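# Insert the steel peg fully into the block's hole

## Task

Seat the steel peg completely in the block's hole. The block must never drift more than 1.5 cm from its starting spot at any moment, or the attempt counts as failed.

## Robot and tools

Robot: two 6-joint arms with parallel grippers, left_arm and right_arm. Base positions in the scene frame: left_arm (-0.040, +0.340, +0.048) m and right_arm (+0.037, -0.240, +0.004) m, both almost unrotated. The scene frame has its origin at table-top height, midway between the nominal bases. +z is up, +x points out over the table, and left_arm sits on the +y side. Arm names do not match image left and right. A two-camera stand is fixed behind the arms. A loose object may occasionally get a brief outside push.

Frames: reported hand positions (metres) and quaternions (wxyz) are in each arm's own base frame. They can be a few cm off, more at long reach. Commanded offsets run along the current Hand target's own axes. On the gripper, fingers point along +z and open and close along y. end_effector_position is the spot between the pads, about 1 cm behind the tips.

execute_actions(actions, cameras): actions is a list of actions. Each action is a table of 1 to 15 rows, one row per 1/30 s step. If a table is shorter than 15 rows, its final row is held until step 15. Every row is one list of 14 numbers in [-1, 1]: dx, dy, dz, rx, ry, rz, opening for left_arm, then the same seven for right_arm. Both arms always need their numbers. The six pose numbers are offsets, not poses. They count from the arm's Hand target at the start of that action, so each row is measured from that same start, not from the row before. Sending the same offset again in a new action moves the arm further. Scale: 1.0 equals 0.6 m or 180 degrees. rx, ry, rz form a single rotation vector. Opening is absolute: +1 is fully open (0.094 m) and -1 is closed. Six zeros means no new pose for that arm. The opening is still a command, so repeat the current one to keep the grip. An empty actions list returns state and images.

move(target, speed, blend, opening_speed, grip_force, blocking, cameras): target is either one 14-number row in the same layout and scale, or a list of up to 15 such rows. Every row is an offset from the Hand targets at the start of the move, not from the previous row. The gripper follows straight-line paths.
- speed: m/s, 0.002 to 2.9, default 0.25. Turning is capped at twice that in rad/s. Give one value, or one per target.
- blend: metres of corner rounding for waypoints. 0 stops at each one.
- opening_speed: opening change per second on the -1..+1 scale, at least 0.2.
- grip_force: newtons per pad, 10 to 50. It stays set until changed. Lower forces close slowly.
- blocking=false: returns after about 0.5 s while the move continues.
The whole move is capped at 10 s. Paths do not avoid obstacles or the other arm. Faster moves lag and stray more. Do not route a path near an arm's own base, because the elbow can whip round. The result adds a move: line giving the ending (done, off_target, moving, held, fault) and any limits. limits=paced means the pose was clipped; limits=held means steps were withheld.

wait(seconds 0 to 3600): lets time pass with no new commands. stop(): brakes a running move. zoom_image(camera cam_high or cam_low, region [x0, y0, x1, y1] in pixels, at most 504 by 504): enlarges part of that camera's latest image. finished_scene(scene): the integer number of the current scene. It is final, so make no further call in that reply.

Result lines: Hand target is the last commanded pose after clipping. The next offsets count from it. The gripper often rests short of it. The next execute_actions call, even with zero offsets, re-requests it; otherwise add the missing distance. Tool commands shows the present gripper commands. grip_measured uses the opening scale and reads a bit wide when empty, or a few thousandths narrower than a hard part when squeezed. The last Joint positions entry is the opening in metres. Joint velocities shows 'within noise' when an arm is still. Joint torques follow joint order, positive toward larger angles. Entries 1 to 3 wrap at ±28 N m. Actions results also list some mid-step positions. Orientation commands are clipped to 40 degrees from the measured orientation each step. Joint ranges (rad): waist -2.618..3.054, shoulder 0..3.142, elbow 0..3.142 (straight 2.901), wrist pitch -1.571..1.571, wrist yaw -1.571..1.571, wrist roll -2.094..2.094.

Cameras: cam_high and cam_low, both 672x504. Their focal lengths are about 504 px and 416 px.

Avoid the following:
- Nudging the block: keep it within 1.5 cm of its start.
- Fast contact, and targets set far past a contact point, since both press hard.
- Dropping or releasing a moving part, or anything leaving the table.
- The grippers, housings or wrist cameras meeting, or one gripper closing on the other's fingers.
- Strain on camera cables.
- Pushing endlessly against an obstacle: move the target back past the gripper to release. Sustained load heats motors. MOTOR HOT appears at 75 °C, the arm folds and idles at 90 °C, and it goes limp at 100 °C.
- Arm stops or faults of any kind.

Each tool is called after "Emit:" by a JSON object that holds its "method" and its "body", one argument or row to a line.

## Session

Emit:
{"method": "execute_actions", "body": {
  "actions": []
}}

Scene clock: 0.00 s.
left_arm: end_effector_position=(+0.3901, +0.0186, +0.1152) grip_measured=+1.000 end_effector_quat_wxyz=(+0.606, -0.058, +0.785, +0.115) | right_arm: end_effector_position=(+0.3861, -0.0413, +0.1179) grip_measured=+1.000 end_effector_quat_wxyz=(+0.592, +0.111, +0.787, -0.138)
Joint positions: left_arm=[-0.124 1.53 0.333 0.938 -0.374 0.017 0.094] | right_arm=[0.092 1.491 0.36 0.837 0.445 0.04 0.094]
Joint velocities: within noise
Joint torques (N m): no reading
Heat: left arm: 38 °C; right arm: 44 °C.
Hand target: left_arm +0.3925, +0.0186, +0.1225; +0.615, -0.061, +0.778, +0.114 | right_arm +0.3886, -0.0415, +0.1263; +0.601, +0.115, +0.779, -0.137
Tool commands: left_gripper/opening=+1.0 right_gripper/opening=+1.0

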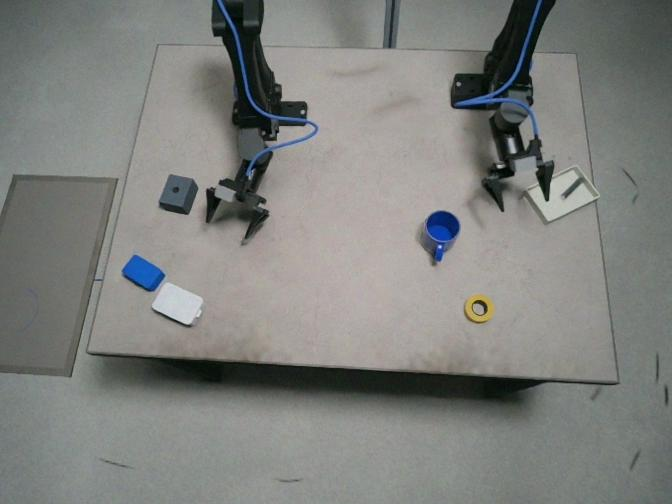

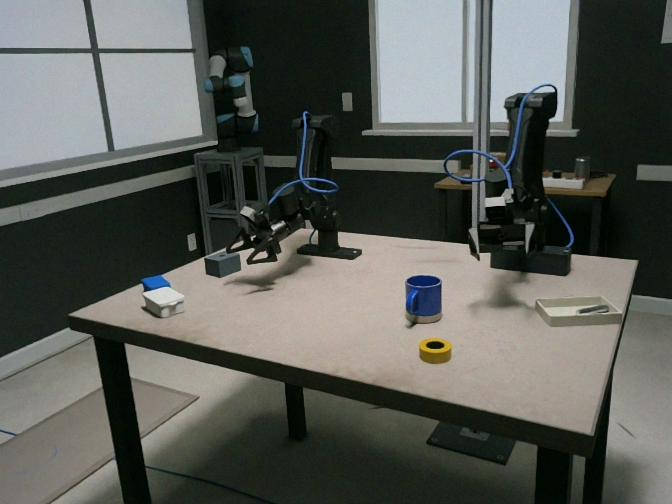

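Emit:
{"method": "zoom_image", "body": {
  "camera": "cam_high",
  "region": [470, 130, 610, 235]
}}

Emit:
{"method": "zoom_image", "body": {
  "camera": "cam_high",
  "region": [140, 150, 280, 255]
}}

Emit:
{"method": "zoom_image", "body": {
  "camera": "cam_low",
  "region": [500, 250, 650, 362]
}}

Emit:
{"method": "zoom_image", "body": {
  "camera": "cam_low",
  "region": [190, 190, 340, 302]
}}

Scaled by 3.600 from the camera's image (finer frame: 960x720).

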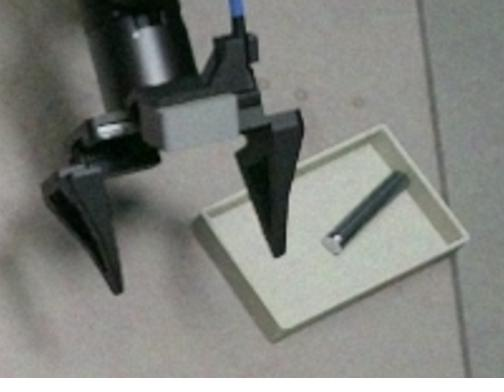

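Scaled by 3.600 from the camera's image (finer frame: 960x720).

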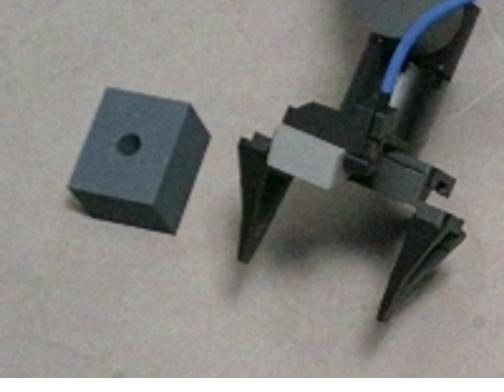

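Scaled by 3.360 from the camera's image (finer frame: 960x720).

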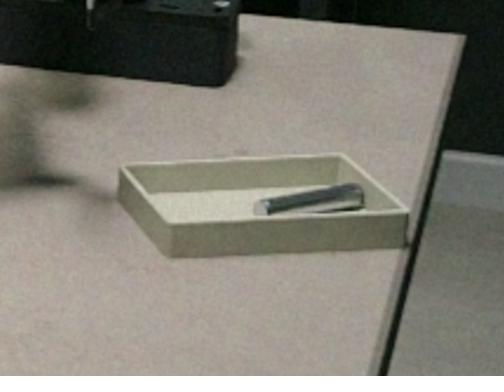

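Scaled by 3.360 from the camera's image (finer frame: 960x720).

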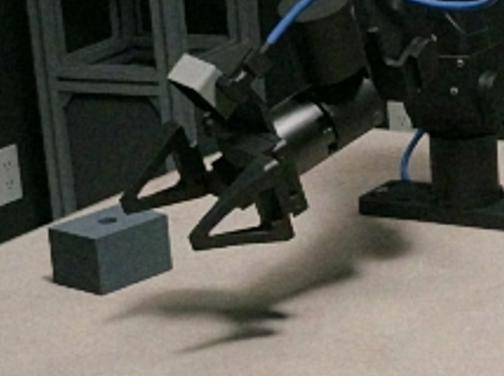

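Emit:
{"method": "move", "body": {
  "target": [0.093,0.3325,-0.0857,0.249,0.369,0.261,-0.1,0,0,0,0,0,0,1],
  "cameras": ["all"]
}}

Emit:
{"method": "zoom_image", "body": {
  "camera": "cam_high",
  "region": [500, 110, 640, 215]
}}

Emit:
{"method": "zoom_image", "body": {
  "camera": "cam_low",
  "region": [500, 220, 660, 340]
}}

Scene clock: 70.63 s.
left_arm: end_effector_position=(+0.2815, +0.1963, +0.0961) grip_measured=-0.098 end_effector_quat_wxyz=(+0.001, +0.396, +0.918, -0.002) | right_arm: end_effector_position=(+0.3861, -0.0413, +0.1179) grip_measured=+1.000 end_effector_quat_wxyz=(+0.592, +0.111, +0.787, -0.138)
Joint positions: left_arm=[0.608 1.851 1.509 -1.231 0.004 1.423 0.042] | right_arm=[0.092 1.491 0.36 0.837 0.445 0.04 0.094]
Joint torques (N m): left_arm=[0.36 -5.75 7.86 0.25 -0.04 0.1] | right_arm=[-0.01 -6.53 4.6 1.91 0.14 -0.01]
Heat: left arm: 39 °C; right arm: 45 °C.
Hand target: left_arm +0.2839, +0.2011, +0.0999; +0.000, +0.399, +0.917, +0.000 | right_arm +0.3886, -0.0415, +0.1263; +0.601, +0.115, +0.779, -0.137
Off the commanded pose: left_arm 0.007 m, 0 deg | right_arm 0.009 m, 1 deg.
move: done

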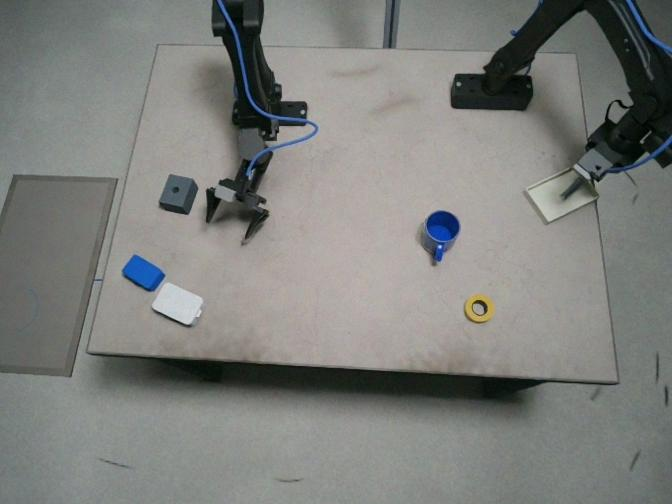

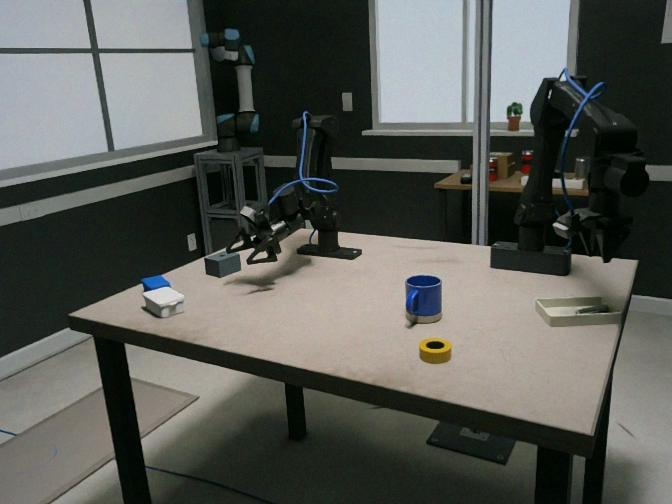

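Scaled by 3.600 from the camera's image (finer frame: 960x720).

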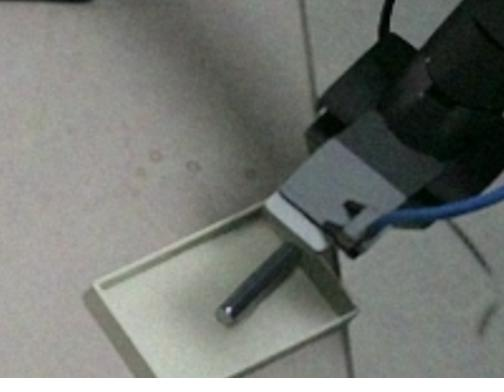

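Scaled by 3.150 from the camera's image (finer frame: 960x720).

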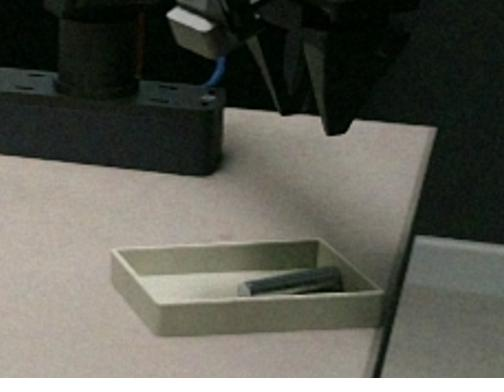

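Emit:
{"method": "move", "body": {
  "target": [0.001,0.01,0.165,0,0,0,-0.1,0,0,0,0,0,0,1],
  "cameras": ["all"]
}}

Emit:
{"method": "zoom_image", "body": {
  "camera": "cam_low",
  "region": [530, 240, 650, 340]
}}

Emit:
{"method": "zoom_image", "body": {
  "camera": "cam_high",
  "region": [510, 130, 630, 230]
}}

Scene clock: 87.53 s.
left_arm: end_effector_position=(+0.2892, +0.2033, +0.0049) grip_measured=-0.098 end_effector_quat_wxyz=(+0.001, +0.397, +0.918, +0.000) | right_arm: end_effector_position=(+0.3861, -0.0413, +0.1179) grip_measured=+1.000 end_effector_quat_wxyz=(+0.592, +0.111, +0.787, -0.138)
Joint positions: left_arm=[0.611 1.978 1.306 -0.898 0.002 1.427 0.042] | right_arm=[0.092 1.491 0.36 0.837 0.445 0.04 0.094]
Joint torques (N m): left_arm=[0.43 -6.69 4.49 0.56 -0.03 0.07] | right_arm=[-0.02 -6.53 4.62 1.91 0.14 -0.01]
Heat: left arm: 39 °C; right arm: 44 °C.
Hand target: left_arm +0.2878, +0.2055, +0.0009; +0.000, +0.399, +0.917, +0.000 | right_arm +0.3886, -0.0415, +0.1263; +0.601, +0.115, +0.779, -0.137
Off the commanded pose: left_arm 0.005 m, 0 deg | right_arm 0.009 m, 1 deg.
move: done

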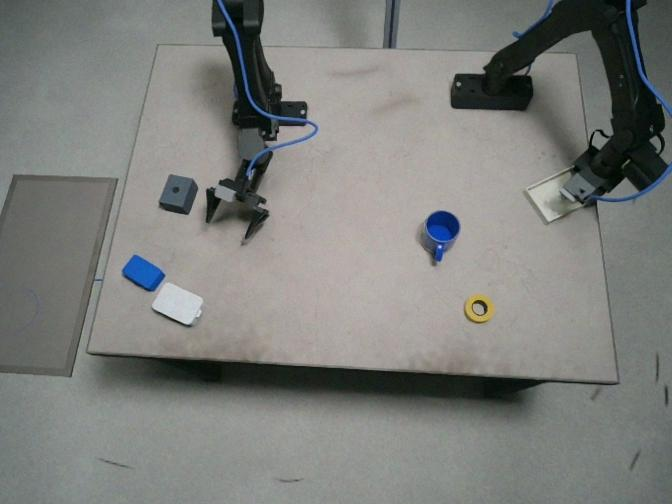

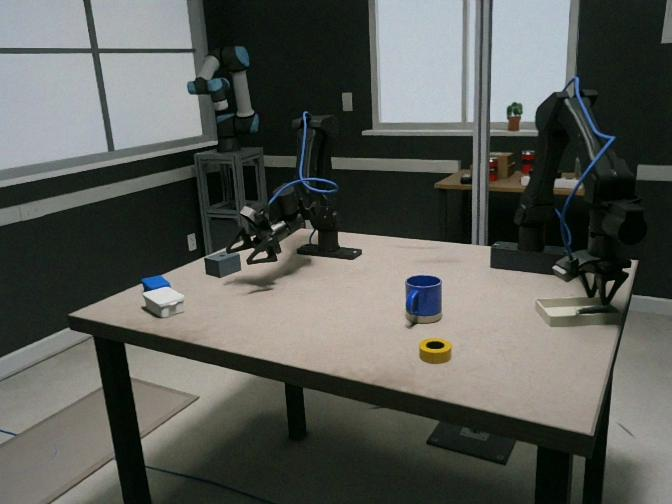

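Scaled by 4.200 from the camera's image (finer frame: 960x720).

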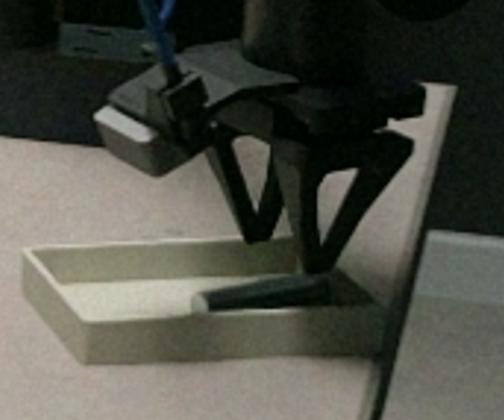

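Scaled by 4.200 from the camera's image (finer frame: 960x720).

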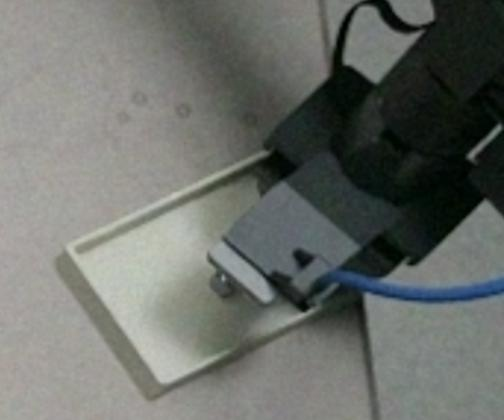

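Emit:
{"method": "move", "body": {
  "target": [
    [-0.013,0,0.061,0,0,0,-0.1,0,0,0,0,0,0,1],
    [-0.013,0,0.061,0,0,0,-1,0,0,0,0,0,0,1]
  ],
  "speed": 0.08,
  "opening_speed": 0.8,
  "cameras": ["all"]
}}

Emit:
{"method": "zoom_image", "body": {
  "camera": "cam_low",
  "region": [530, 240, 650, 340]
}}

Scene clock: 95.23 s.
left_arm: end_effector_position=(+0.2927, +0.2016, -0.0292) grip_measured=-0.692 end_effector_quat_wxyz=(+0.001, +0.400, +0.916, +0.000) | right_arm: end_effector_position=(+0.3861, -0.0413, +0.1179) grip_measured=+1.000 end_effector_quat_wxyz=(+0.592, +0.111, +0.787, -0.138)
Joint positions: left_arm=[0.601 2.044 1.252 -0.777 0.002 1.425 0.014] | right_arm=[0.092 1.491 0.36 0.837 0.445 0.04 0.094]
Joint torques (N m): left_arm=[-0.5 -6.6 3.9 0.63 -0.03 -0.1] | right_arm=[-0.02 -6.53 4.62 1.91 0.14 -0.02]
Heat: left arm: 39 °C; right arm: 44 °C.
Hand target: left_arm +0.2931, +0.1999, -0.0356; +0.000, +0.399, +0.917, +0.000 | right_arm +0.3886, -0.0415, +0.1263; +0.601, +0.115, +0.779, -0.137
Off the commanded pose: left_arm 0.007 m, 0 deg | right_arm 0.009 m, 1 deg.
move: done

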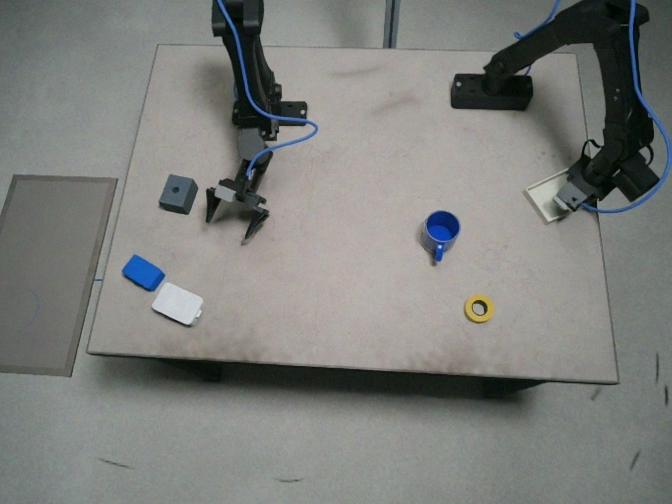

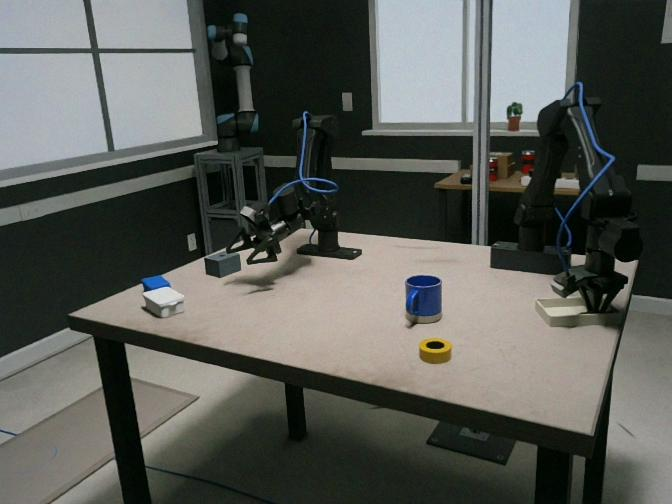

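Scaled by 4.200 from the camera's image (finer frame: 960x720).

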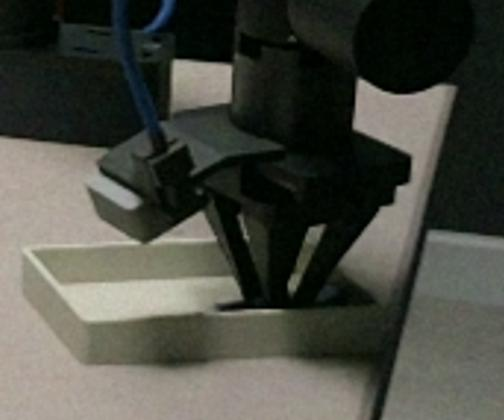

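Emit:
{"method": "move", "body": {
  "target": [
    [0,0,-0.276,0,0,0,-1,0,0,0,0,0,0,1],
    [-0.812,-0.571,-0.276,0,0,0.517,-1,0,0,0,0,0,0,1],
    [-0.812,-0.571,-0.05,0,0,0.517,-1,0,0,0,0,0,0,1]
  ],
  "blend": [0.04,0.04,0],
  "speed": 0.35,
  "cameras": ["all"]
}}

Emit:
{"method": "zoom_image", "body": {
  "camera": "cam_low",
  "region": [290, 180, 450, 300]
}}

Scene clock: 105.20 s.
left_arm: end_effector_position=(+0.3670, -0.3796, -0.0210) grip_measured=-0.692 end_effector_quat_wxyz=(+0.007, +0.939, +0.345, +0.006) | right_arm: end_effector_position=(+0.3860, -0.0416, +0.1180) grip_measured=+1.000 end_effector_quat_wxyz=(+0.591, +0.112, +0.786, -0.139)
Joint positions: left_arm=[-0.806 2.893 2.836 -1.497 -0.005 1.631 0.014] | right_arm=[0.092 1.491 0.36 0.837 0.447 0.04 0.094]
Joint torques (N m): left_arm=[-0.24 -13.11 7.6 0.58 0.05 0.04] | right_arm=[-0.01 -6.5 4.6 1.91 0.11 -0.01]
Heat: left arm: 39 °C; right arm: 44 °C.
Hand target: left_arm +0.3742, -0.3902, -0.0057; +0.000, +0.940, +0.341, -0.001 | right_arm +0.3885, -0.0416, +0.1263; +0.601, +0.115, +0.779, -0.137
Off the commanded pose: left_arm 0.020 m, 1 deg | right_arm 0.009 m, 1 deg.
elbow stopped short (left arm): the move would have taken joint 3 (elbow) straighter than the controller allows.
move: off_target (left_arm)

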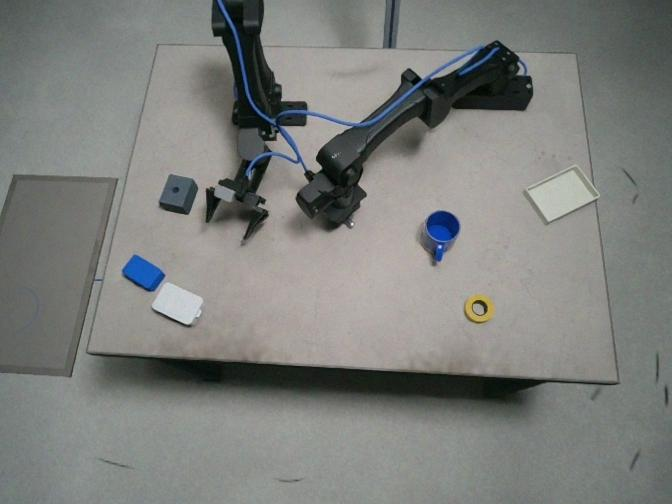

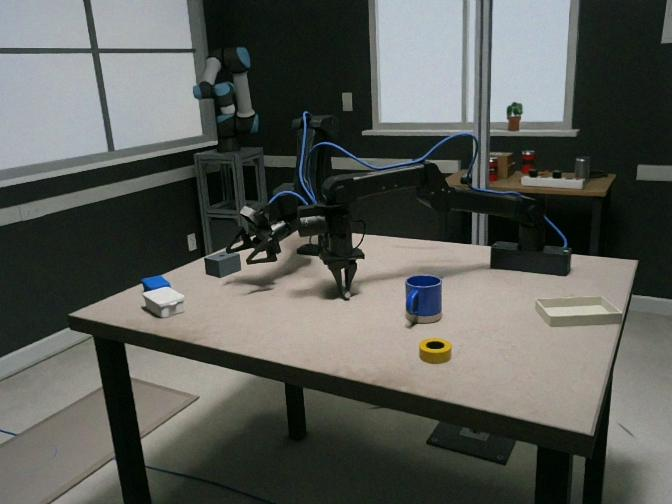

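Scaled by 3.150 from the camera's image (finer frame: 960x720).

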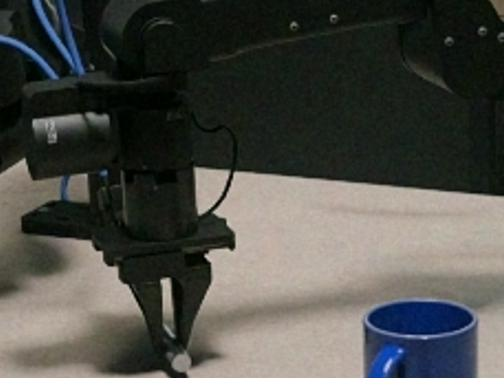

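Emit:
{"method": "move", "body": {
  "target": [-0.001,-0.06,0.022,0,0,0,-1,0,0,0,0,0,0,1],
  "speed": 0.08,
  "cameras": ["cam_low"]
}}

Emit:
{"method": "zoom_image", "body": {
  "camera": "cam_low",
  "region": [310, 230, 400, 310]
}}

Scene clock: 109.53 s.
left_arm: end_effector_position=(+0.3472, -0.3590, -0.0300) grip_measured=-0.692 end_effector_quat_wxyz=(-0.019, +0.939, +0.344, -0.006) | right_arm: end_effector_position=(+0.3860, -0.0416, +0.1180) grip_measured=+1.000 end_effector_quat_wxyz=(+0.591, +0.112, +0.786, -0.139)
Joint positions: left_arm=[-0.806 2.689 2.395 -1.315 -0.005 1.633 0.014] | right_arm=[0.092 1.491 0.36 0.837 0.447 0.04 0.094]
Joint torques (N m): left_arm=[0.06 -13.98 3.73 0.58 0.04 0.05] | right_arm=[-0.02 -6.53 4.59 1.91 0.12 -0.02]
Heat: left arm: 39 °C; right arm: 44 °C.
Hand target: left_arm +0.3507, -0.3630, -0.0189; +0.000, +0.940, +0.341, +0.000 | right_arm +0.3885, -0.0416, +0.1263; +0.601, +0.115, +0.779, -0.137
Off the commanded pose: left_arm 0.012 m, 2 deg | right_arm 0.009 m, 1 deg.
move: off_target (left_arm)

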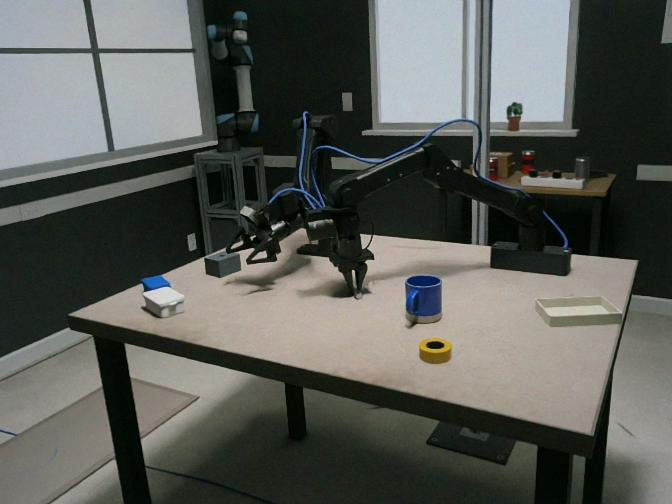

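Scaled by 5.600 from the camera's image (finer frame: 960x720).

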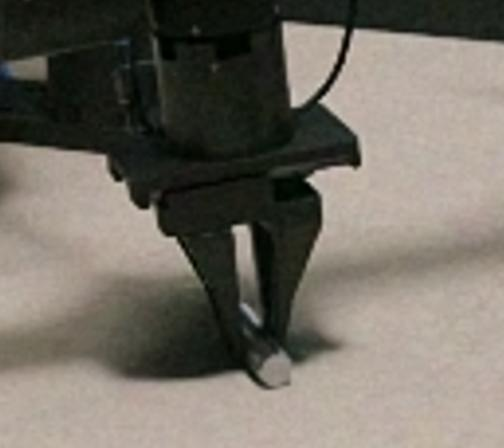

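Emit:
{"method": "move", "body": {
  "target": [
    [0,0,0.008,0,0,0,-1,0,0,0,0,0,0,1],
    [0,0,0.008,0,0,0,-0.3,0,0,0,0,0,0,1],
    [0,0,-0.15,0,0,0,-0.3,0,0,0,0,0,0,1],
    [0,-0.5,-0.3,0,0,0,-0.3,0,0,0,0,0,0,1]
  ],
  "opening_speed": 0.6,
  "speed": [0.04,0.04,0.15,0.4],
  "blend": [0,0,0.02,0],
  "cameras": ["all"]
}}

Emit:
{"method": "zoom_image", "body": {
  "camera": "cam_high",
  "region": [280, 150, 400, 250]
}}

Emit:
{"method": "zoom_image", "body": {
  "camera": "cam_low",
  "region": [310, 230, 400, 310]
}}

Scene clock: 117.17 s.
left_arm: end_effector_position=(+0.1632, -0.1371, +0.1634) grip_measured=-0.302 end_effector_quat_wxyz=(+0.008, +0.939, +0.344, +0.007) | right_arm: end_effector_position=(+0.3860, -0.0416, +0.1180) grip_measured=+1.000 end_effector_quat_wxyz=(+0.591, +0.112, +0.786, -0.139)
Joint positions: left_arm=[-0.708 1.338 1.25 -1.463 -0.005 1.732 0.033] | right_arm=[0.092 1.491 0.36 0.837 0.447 0.04 0.094]
Joint torques (N m): left_arm=[0.42 -3 4.3 0.34 0.05 0.08] | right_arm=[-0.02 -6.54 4.6 1.92 0.12 -0.02]
Heat: left arm: 40 °C; right arm: 44 °C.
Hand target: left_arm +0.1585, -0.1327, +0.1613; +0.000, +0.940, +0.341, +0.000 | right_arm +0.3885, -0.0416, +0.1263; +0.601, +0.115, +0.779, -0.137
Off the commanded pose: left_arm 0.007 m, 1 deg | right_arm 0.009 m, 1 deg.
move: done

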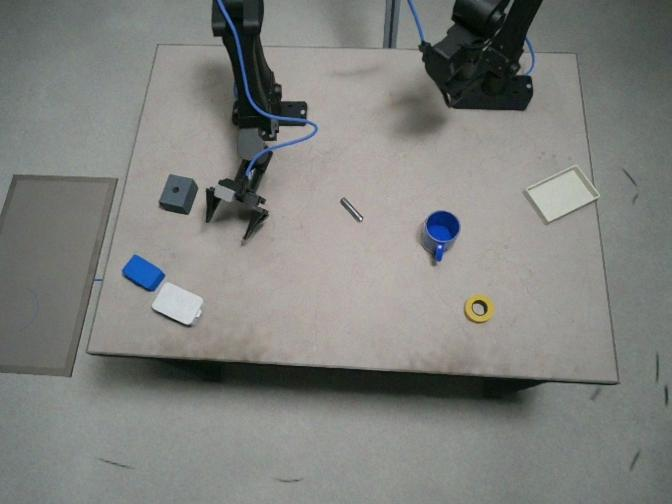

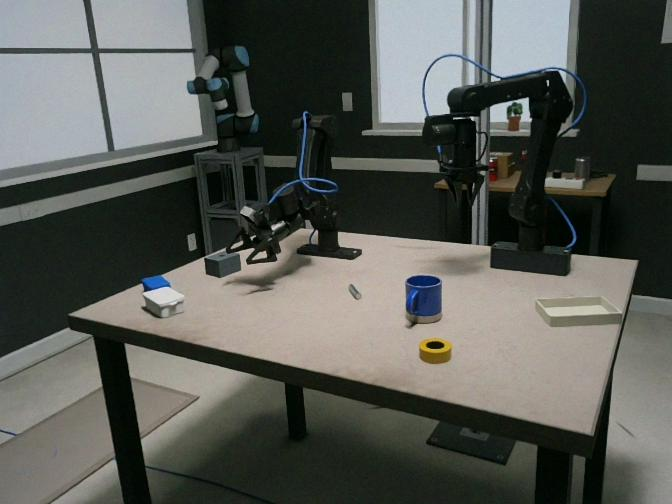

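Scaled by 4.200 from the camera's image (finer frame: 960x720).

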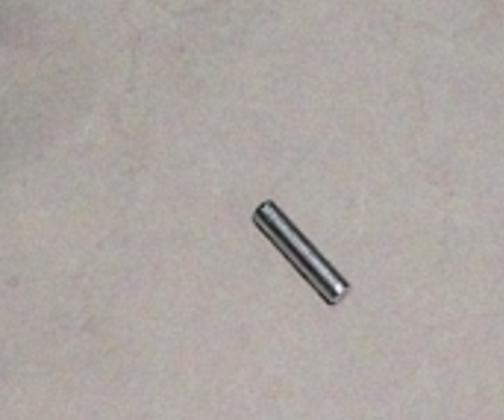

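Scaled by 5.600 from the camera's image (finer frame: 960x720).

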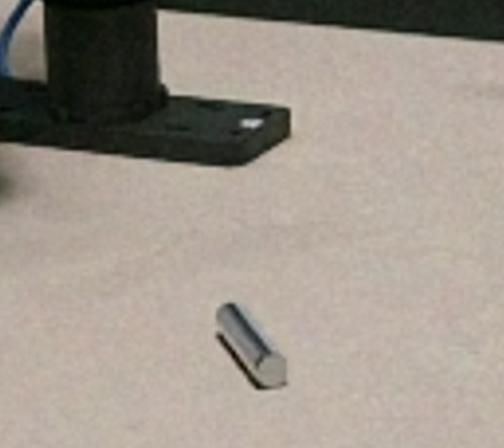

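Emit:
{"method": "move", "body": {
  "target": [0,0,0,0,0,0,-0.3,0.0871,0.3845,-0.2887,-0.190,0.470,-0.305,-0.1],
  "cameras": ["all"]
}}

Emit:
{"method": "zoom_image", "body": {
  "camera": "cam_high",
  "region": [280, 150, 400, 250]
}}

Emit:
{"method": "zoom_image", "body": {
  "camera": "cam_low",
  "region": [300, 210, 420, 310]
}}

Scene clock: 137.33 s.
left_arm: end_effector_position=(+0.1632, -0.1371, +0.1634) grip_measured=-0.302 end_effector_quat_wxyz=(+0.008, +0.939, +0.343, +0.007) | right_arm: end_effector_position=(+0.2967, +0.2315, +0.1028) grip_measured=-0.097 end_effector_quat_wxyz=(-0.083, -0.318, +0.944, -0.033)
Joint positions: left_arm=[-0.708 1.338 1.25 -1.463 -0.005 1.733 0.033] | right_arm=[0.664 2.173 1.984 -1.562 0.007 0.013 0.042]
Joint torques (N m): left_arm=[0.4 -3 4.37 0.34 0.05 0.09] | right_arm=[0.31 -10.82 6.15 -0.33 -0.04 -0.07]
Heat: left arm: 38 °C; right arm: 45 °C.
Hand target: left_arm +0.1585, -0.1327, +0.1613; +0.000, +0.940, +0.341, +0.000 | right_arm +0.2978, +0.2361, +0.0997; -0.163, -0.321, +0.931, -0.057
Off the commanded pose: left_arm 0.007 m, 1 deg | right_arm 0.006 m, 10 deg.
joint sent to its limit (right arm) — joint 4 (wrist pitch), lower limit. The joint targets are off in orientation, not in position.
move: off_target (right_arm)

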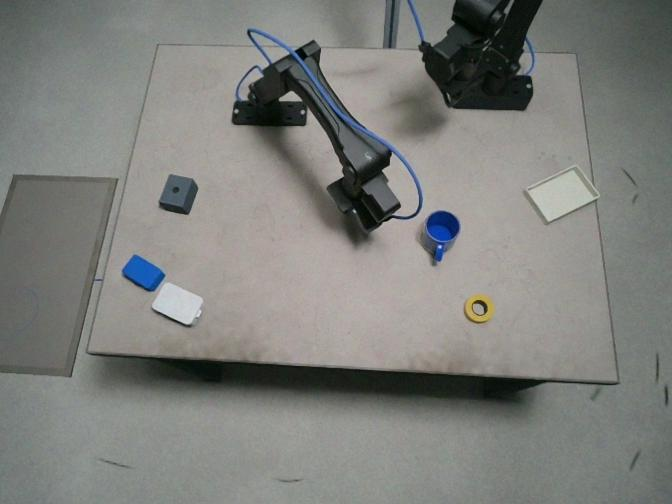

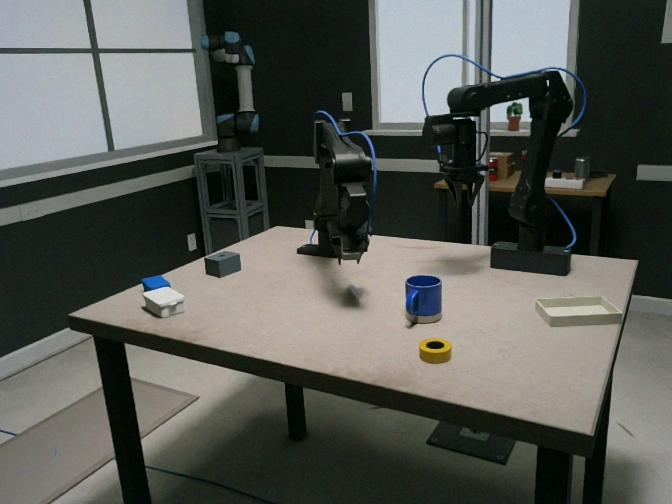

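Scaled by 4.200 from the camera's image (finer frame: 960x720).

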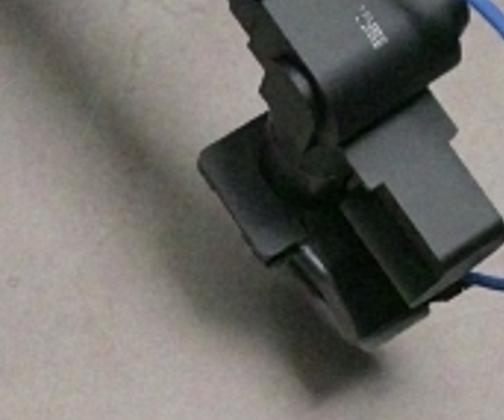

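Scaled by 4.200 from the camera's image (finer frame: 960x720).

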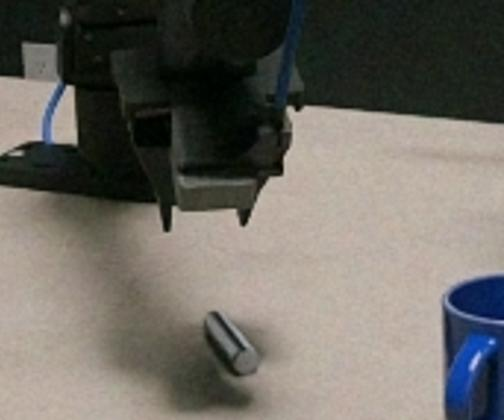

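Emit:
{"method": "move", "body": {
  "target": [0,0,0,0,0,0,-0.3,-0.0348,0.0133,0.0955,0,0,0,-0.1],
  "cameras": ["all"]
}}

Emit:
{"method": "zoom_image", "body": {
  "camera": "cam_high",
  "region": [300, 150, 420, 250]
}}

Emit:
{"method": "zoom_image", "body": {
  "camera": "cam_low",
  "region": [310, 230, 400, 310]
}}

Scene clock: 152.67 s.
left_arm: end_effector_position=(+0.1632, -0.1371, +0.1634) grip_measured=-0.302 end_effector_quat_wxyz=(+0.008, +0.939, +0.343, +0.007) | right_arm: end_effector_position=(+0.2923, +0.2373, +0.0385) grip_measured=-0.097 end_effector_quat_wxyz=(-0.161, -0.322, +0.931, -0.058)
Joint positions: left_arm=[-0.708 1.338 1.25 -1.463 -0.005 1.733 0.033] | right_arm=[0.679 2.375 2.027 -1.565 0 0.013 0.042]
Joint torques (N m): left_arm=[0.44 -3 4.38 0.34 0.05 0.08] | right_arm=[0.49 -13.56 5.67 -0.63 -0.04 0.06]
Heat: left arm: 38 °C; right arm: 46 °C.
Hand target: left_arm +0.1585, -0.1327, +0.1613; +0.000, +0.940, +0.341, +0.000 | right_arm +0.2930, +0.2424, +0.0387; -0.163, -0.321, +0.931, -0.057
Off the commanded pose: left_arm 0.007 m, 1 deg | right_arm 0.005 m, 0 deg.
joint sent to its limit (right arm) — joint 4 (wrist pitch), lower limit. The joint targets still meet the commanded pose.
move: done

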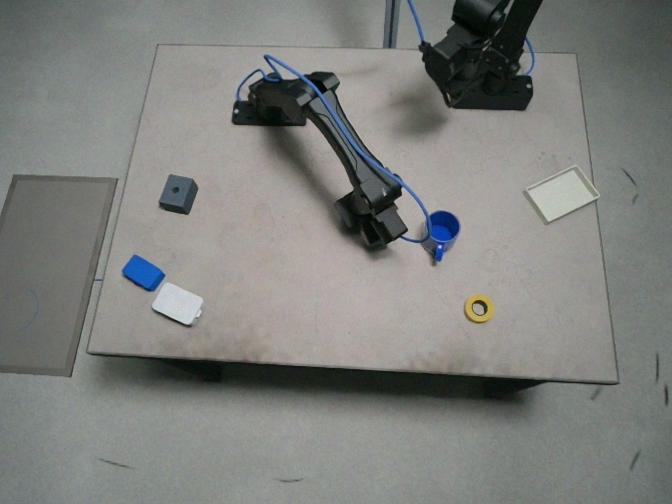

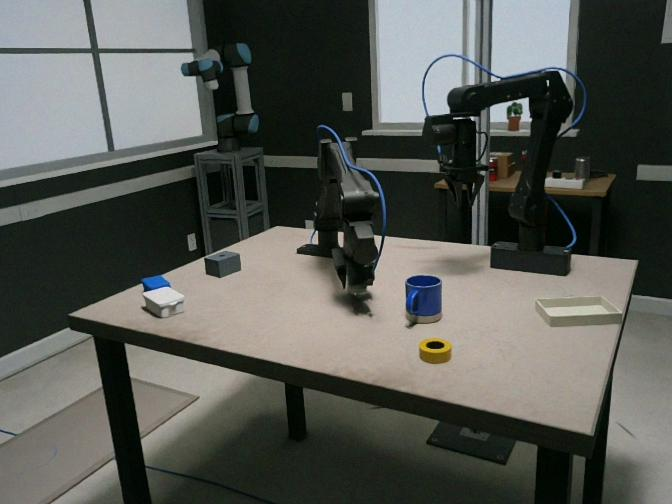

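Scaled by 4.200 from the camera's image (finer frame: 960x720).

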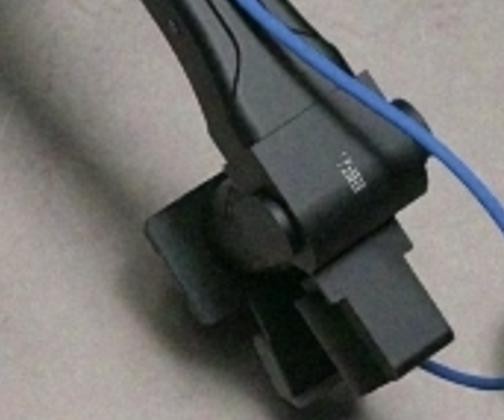

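Scaled by 5.600 from the camera's image (finer frame: 960x720).

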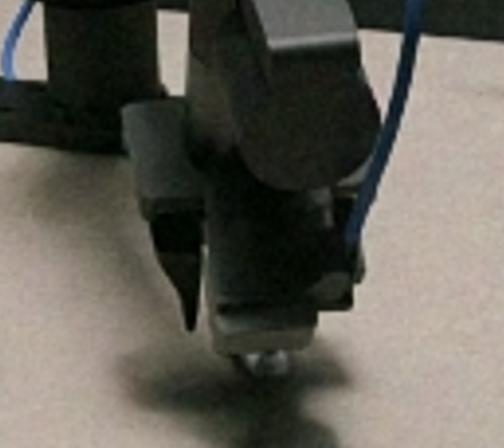

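Emit:
{"method": "move", "body": {
  "target": [
    [0,0,0,0,0,0,-0.3,-0.0065,0.0117,0.0468,0,0,0,-0.1],
    [0,0,0,0,0,0,-0.3,-0.0065,0.0117,0.0468,0,0,0,-1]
  ],
  "speed": 0.08,
  "opening_speed": 0.8,
  "cameras": ["all"]
}}

Emit:
{"method": "zoom_image", "body": {
  "camera": "cam_low",
  "region": [310, 230, 400, 310]
}}

Scene clock: 159.80 s.
left_arm: end_effector_position=(+0.1632, -0.1371, +0.1634) grip_measured=-0.302 end_effector_quat_wxyz=(+0.008, +0.939, +0.343, +0.007) | right_arm: end_effector_position=(+0.2835, +0.2411, +0.0195) grip_measured=-0.684 end_effector_quat_wxyz=(-0.165, -0.322, +0.931, -0.055)
Joint positions: left_arm=[-0.708 1.338 1.25 -1.463 -0.005 1.733 0.033] | right_arm=[0.695 2.375 1.949 -1.493 -0.014 0.026 0.015]
Joint torques (N m): left_arm=[0.4 -3 4.38 0.34 0.05 0.09] | right_arm=[0.5 -12.9 3.69 -0.33 0.04 0.08]
Heat: left arm: 38 °C; right arm: 46 °C.
Hand target: left_arm +0.1585, -0.1327, +0.1613; +0.000, +0.940, +0.341, +0.000 | right_arm +0.2842, +0.2442, +0.0110; -0.163, -0.321, +0.931, -0.057
Off the commanded pose: left_arm 0.007 m, 1 deg | right_arm 0.009 m, 0 deg.
move: done

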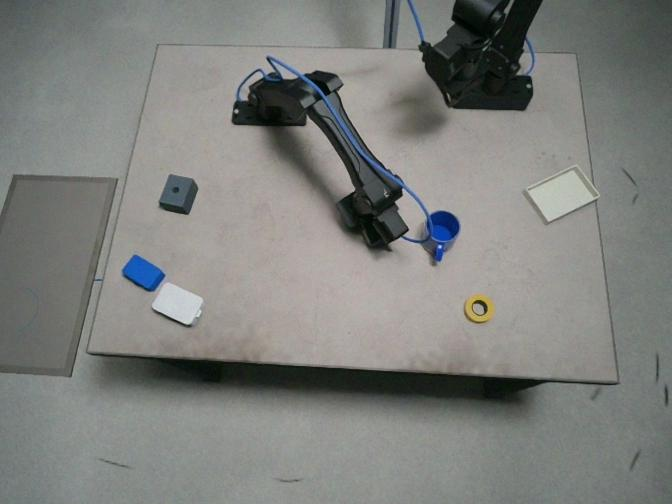

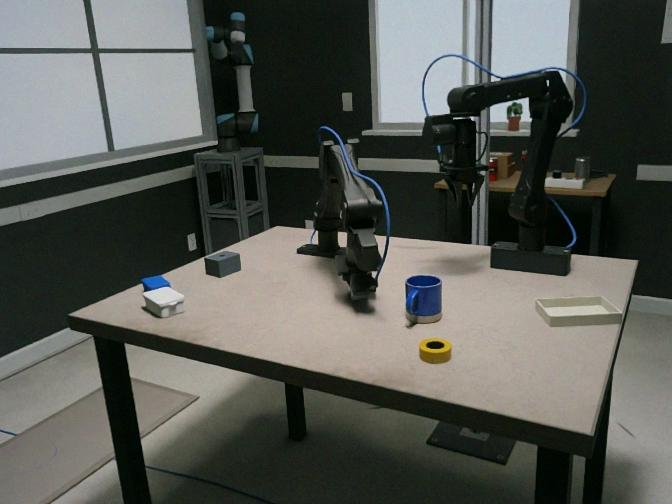

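Scaled by 5.600 from the camera's image (finer frame: 960x720).

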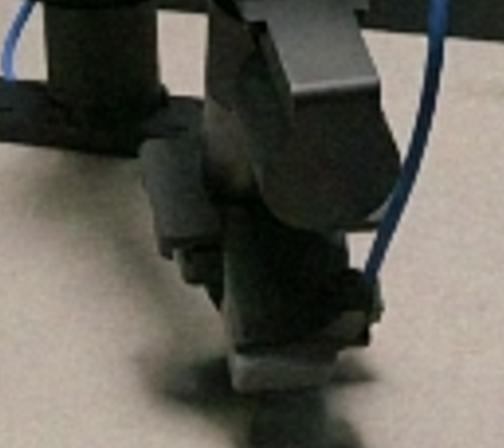

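Emit:
{"method": "move", "body": {
  "target": [
    [0,0,0,0,0,0,-0.3,0.0855,0,-0.235,0,0,0,-1],
    [0,0,0,0,0,0,-0.3,0.528,-0.556,-0.0543,0.1905,-0.4219,0.4085,-1]
  ],
  "blend": [0.03,0],
  "cameras": ["all"]
}}

Emit:
{"method": "zoom_image", "body": {
  "camera": "cam_high",
  "region": [120, 120, 260, 240]
}}

Emit:
{"method": "zoom_image", "body": {
  "camera": "cam_low",
  "region": [170, 180, 310, 300]
}}

Scene clock: 174.33 s.
left_arm: end_effector_position=(+0.1632, -0.1371, +0.1634) grip_measured=-0.302 end_effector_quat_wxyz=(+0.008, +0.939, +0.343, +0.007) | right_arm: end_effector_position=(+0.2592, -0.1908, +0.1380) grip_measured=-0.684 end_effector_quat_wxyz=(+0.522, +0.254, +0.795, -0.175)
Joint positions: left_arm=[-0.708 1.338 1.25 -1.463 -0.005 1.733 0.033] | right_arm=[-0.644 0.896 0.299 0.192 -0.011 -0.019 0.015]
Joint torques (N m): left_arm=[0.44 -3 4.4 0.34 0.05 0.09] | right_arm=[-0.69 -1.46 5.37 2.47 -0.1 0.07]
Heat: left arm: 38 °C; right arm: 45 °C.
Hand target: left_arm +0.1585, -0.1327, +0.1613; +0.000, +0.940, +0.341, +0.000 | right_arm +0.2635, -0.1950, +0.1501; +0.545, +0.253, +0.779, -0.178
Off the commanded pose: left_arm 0.007 m, 1 deg | right_arm 0.014 m, 3 deg.
move: off_target (right_arm)

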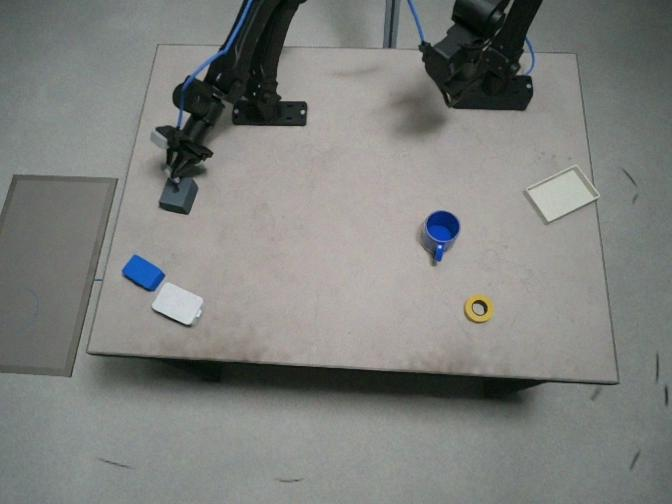

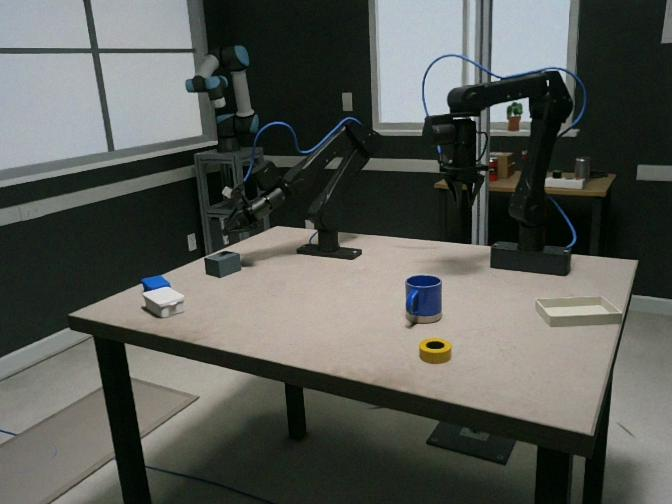

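Scaled by 3.600 from the camera's image (finer frame: 960x720).

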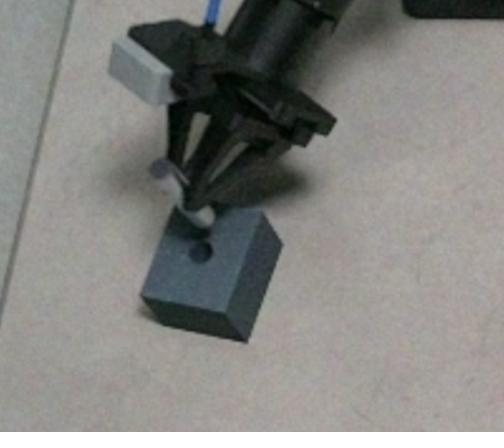

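Scaled by 3.600 from the camera's image (finer frame: 960x720).

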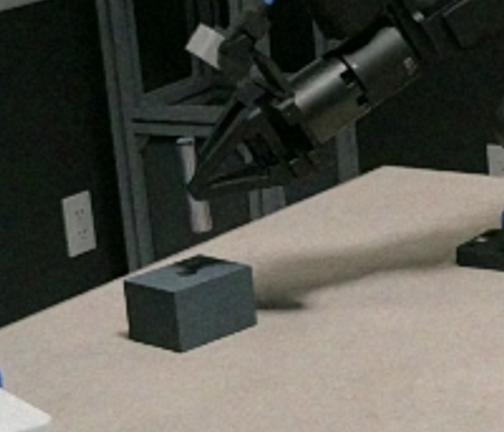

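Emit:
{"method": "move", "body": {
  "target": [0,0,0,0,0,0,-0.3,0.012,-0.022,0.016,0,-0.028,0,-1],
  "cameras": ["all"]
}}

Emit:
{"method": "zoom_image", "body": {
  "camera": "cam_high",
  "region": [140, 150, 210, 220]
}}

Emit:
{"method": "zoom_image", "body": {
  "camera": "cam_low",
  "region": [190, 205, 270, 285]
}}

Scene clock: 192.10 s.
left_arm: end_effector_position=(+0.1632, -0.1371, +0.1634) grip_measured=-0.302 end_effector_quat_wxyz=(+0.008, +0.939, +0.343, +0.007) | right_arm: end_effector_position=(+0.2581, -0.2067, +0.1283) grip_measured=-0.684 end_effector_quat_wxyz=(+0.559, +0.255, +0.768, -0.182)
Joint positions: left_arm=[-0.708 1.338 1.25 -1.463 -0.005 1.733 0.033] | right_arm=[-0.725 1.015 0.202 0.498 -0.086 -0.022 0.015]
Joint torques (N m): left_arm=[0.42 -2.97 4.38 0.34 0.05 0.08] | right_arm=[-0.7 -1.83 4.86 2.55 -0.15 -0.09]
Heat: left arm: 38 °C; right arm: 47 °C.
Hand target: left_arm +0.1585, -0.1327, +0.1613; +0.000, +0.940, +0.341, +0.000 | right_arm +0.2610, -0.2096, +0.1401; +0.579, +0.245, +0.754, -0.189
Off the commanded pose: left_arm 0.007 m, 1 deg | right_arm 0.012 m, 3 deg.
move: off_target (right_arm)

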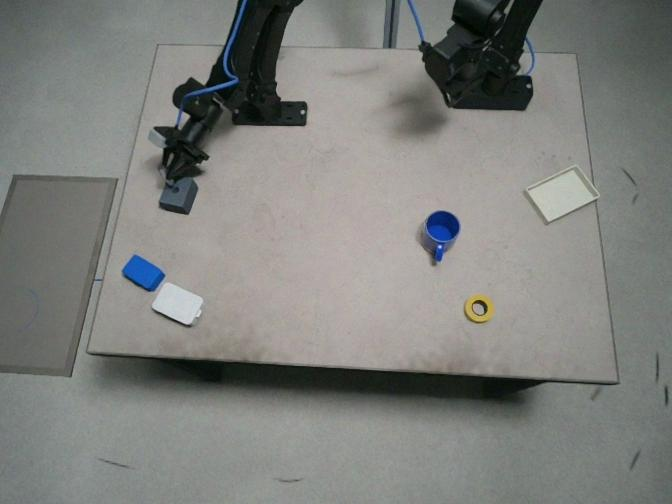

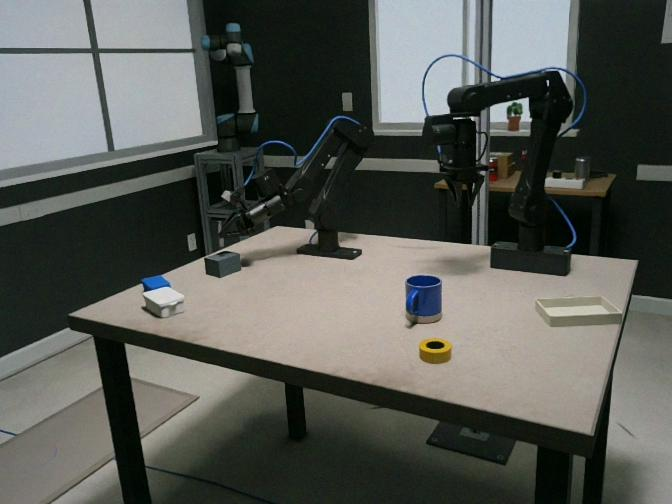

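Scaled by 7.200 from the camera's image (finer frame: 960x720).

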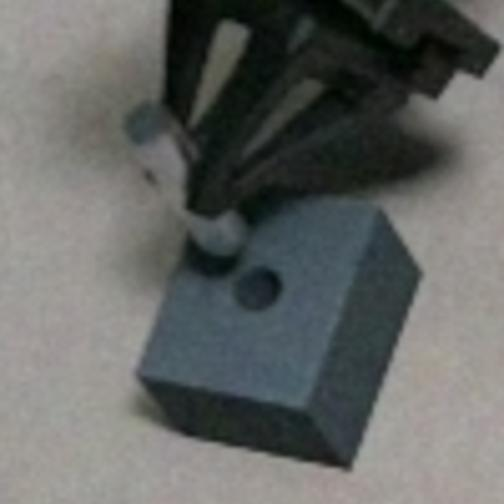

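Scaled by 6.300 from the camera's image (finer frame: 960x720).

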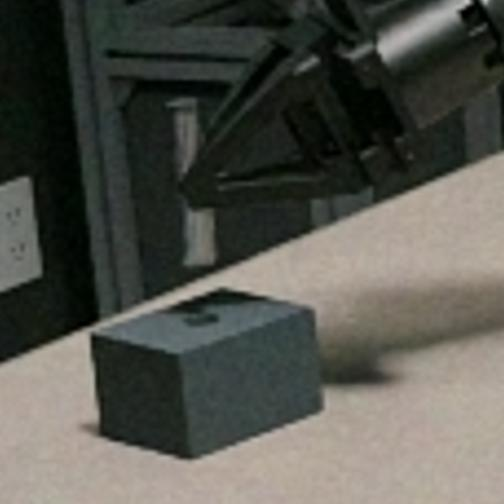

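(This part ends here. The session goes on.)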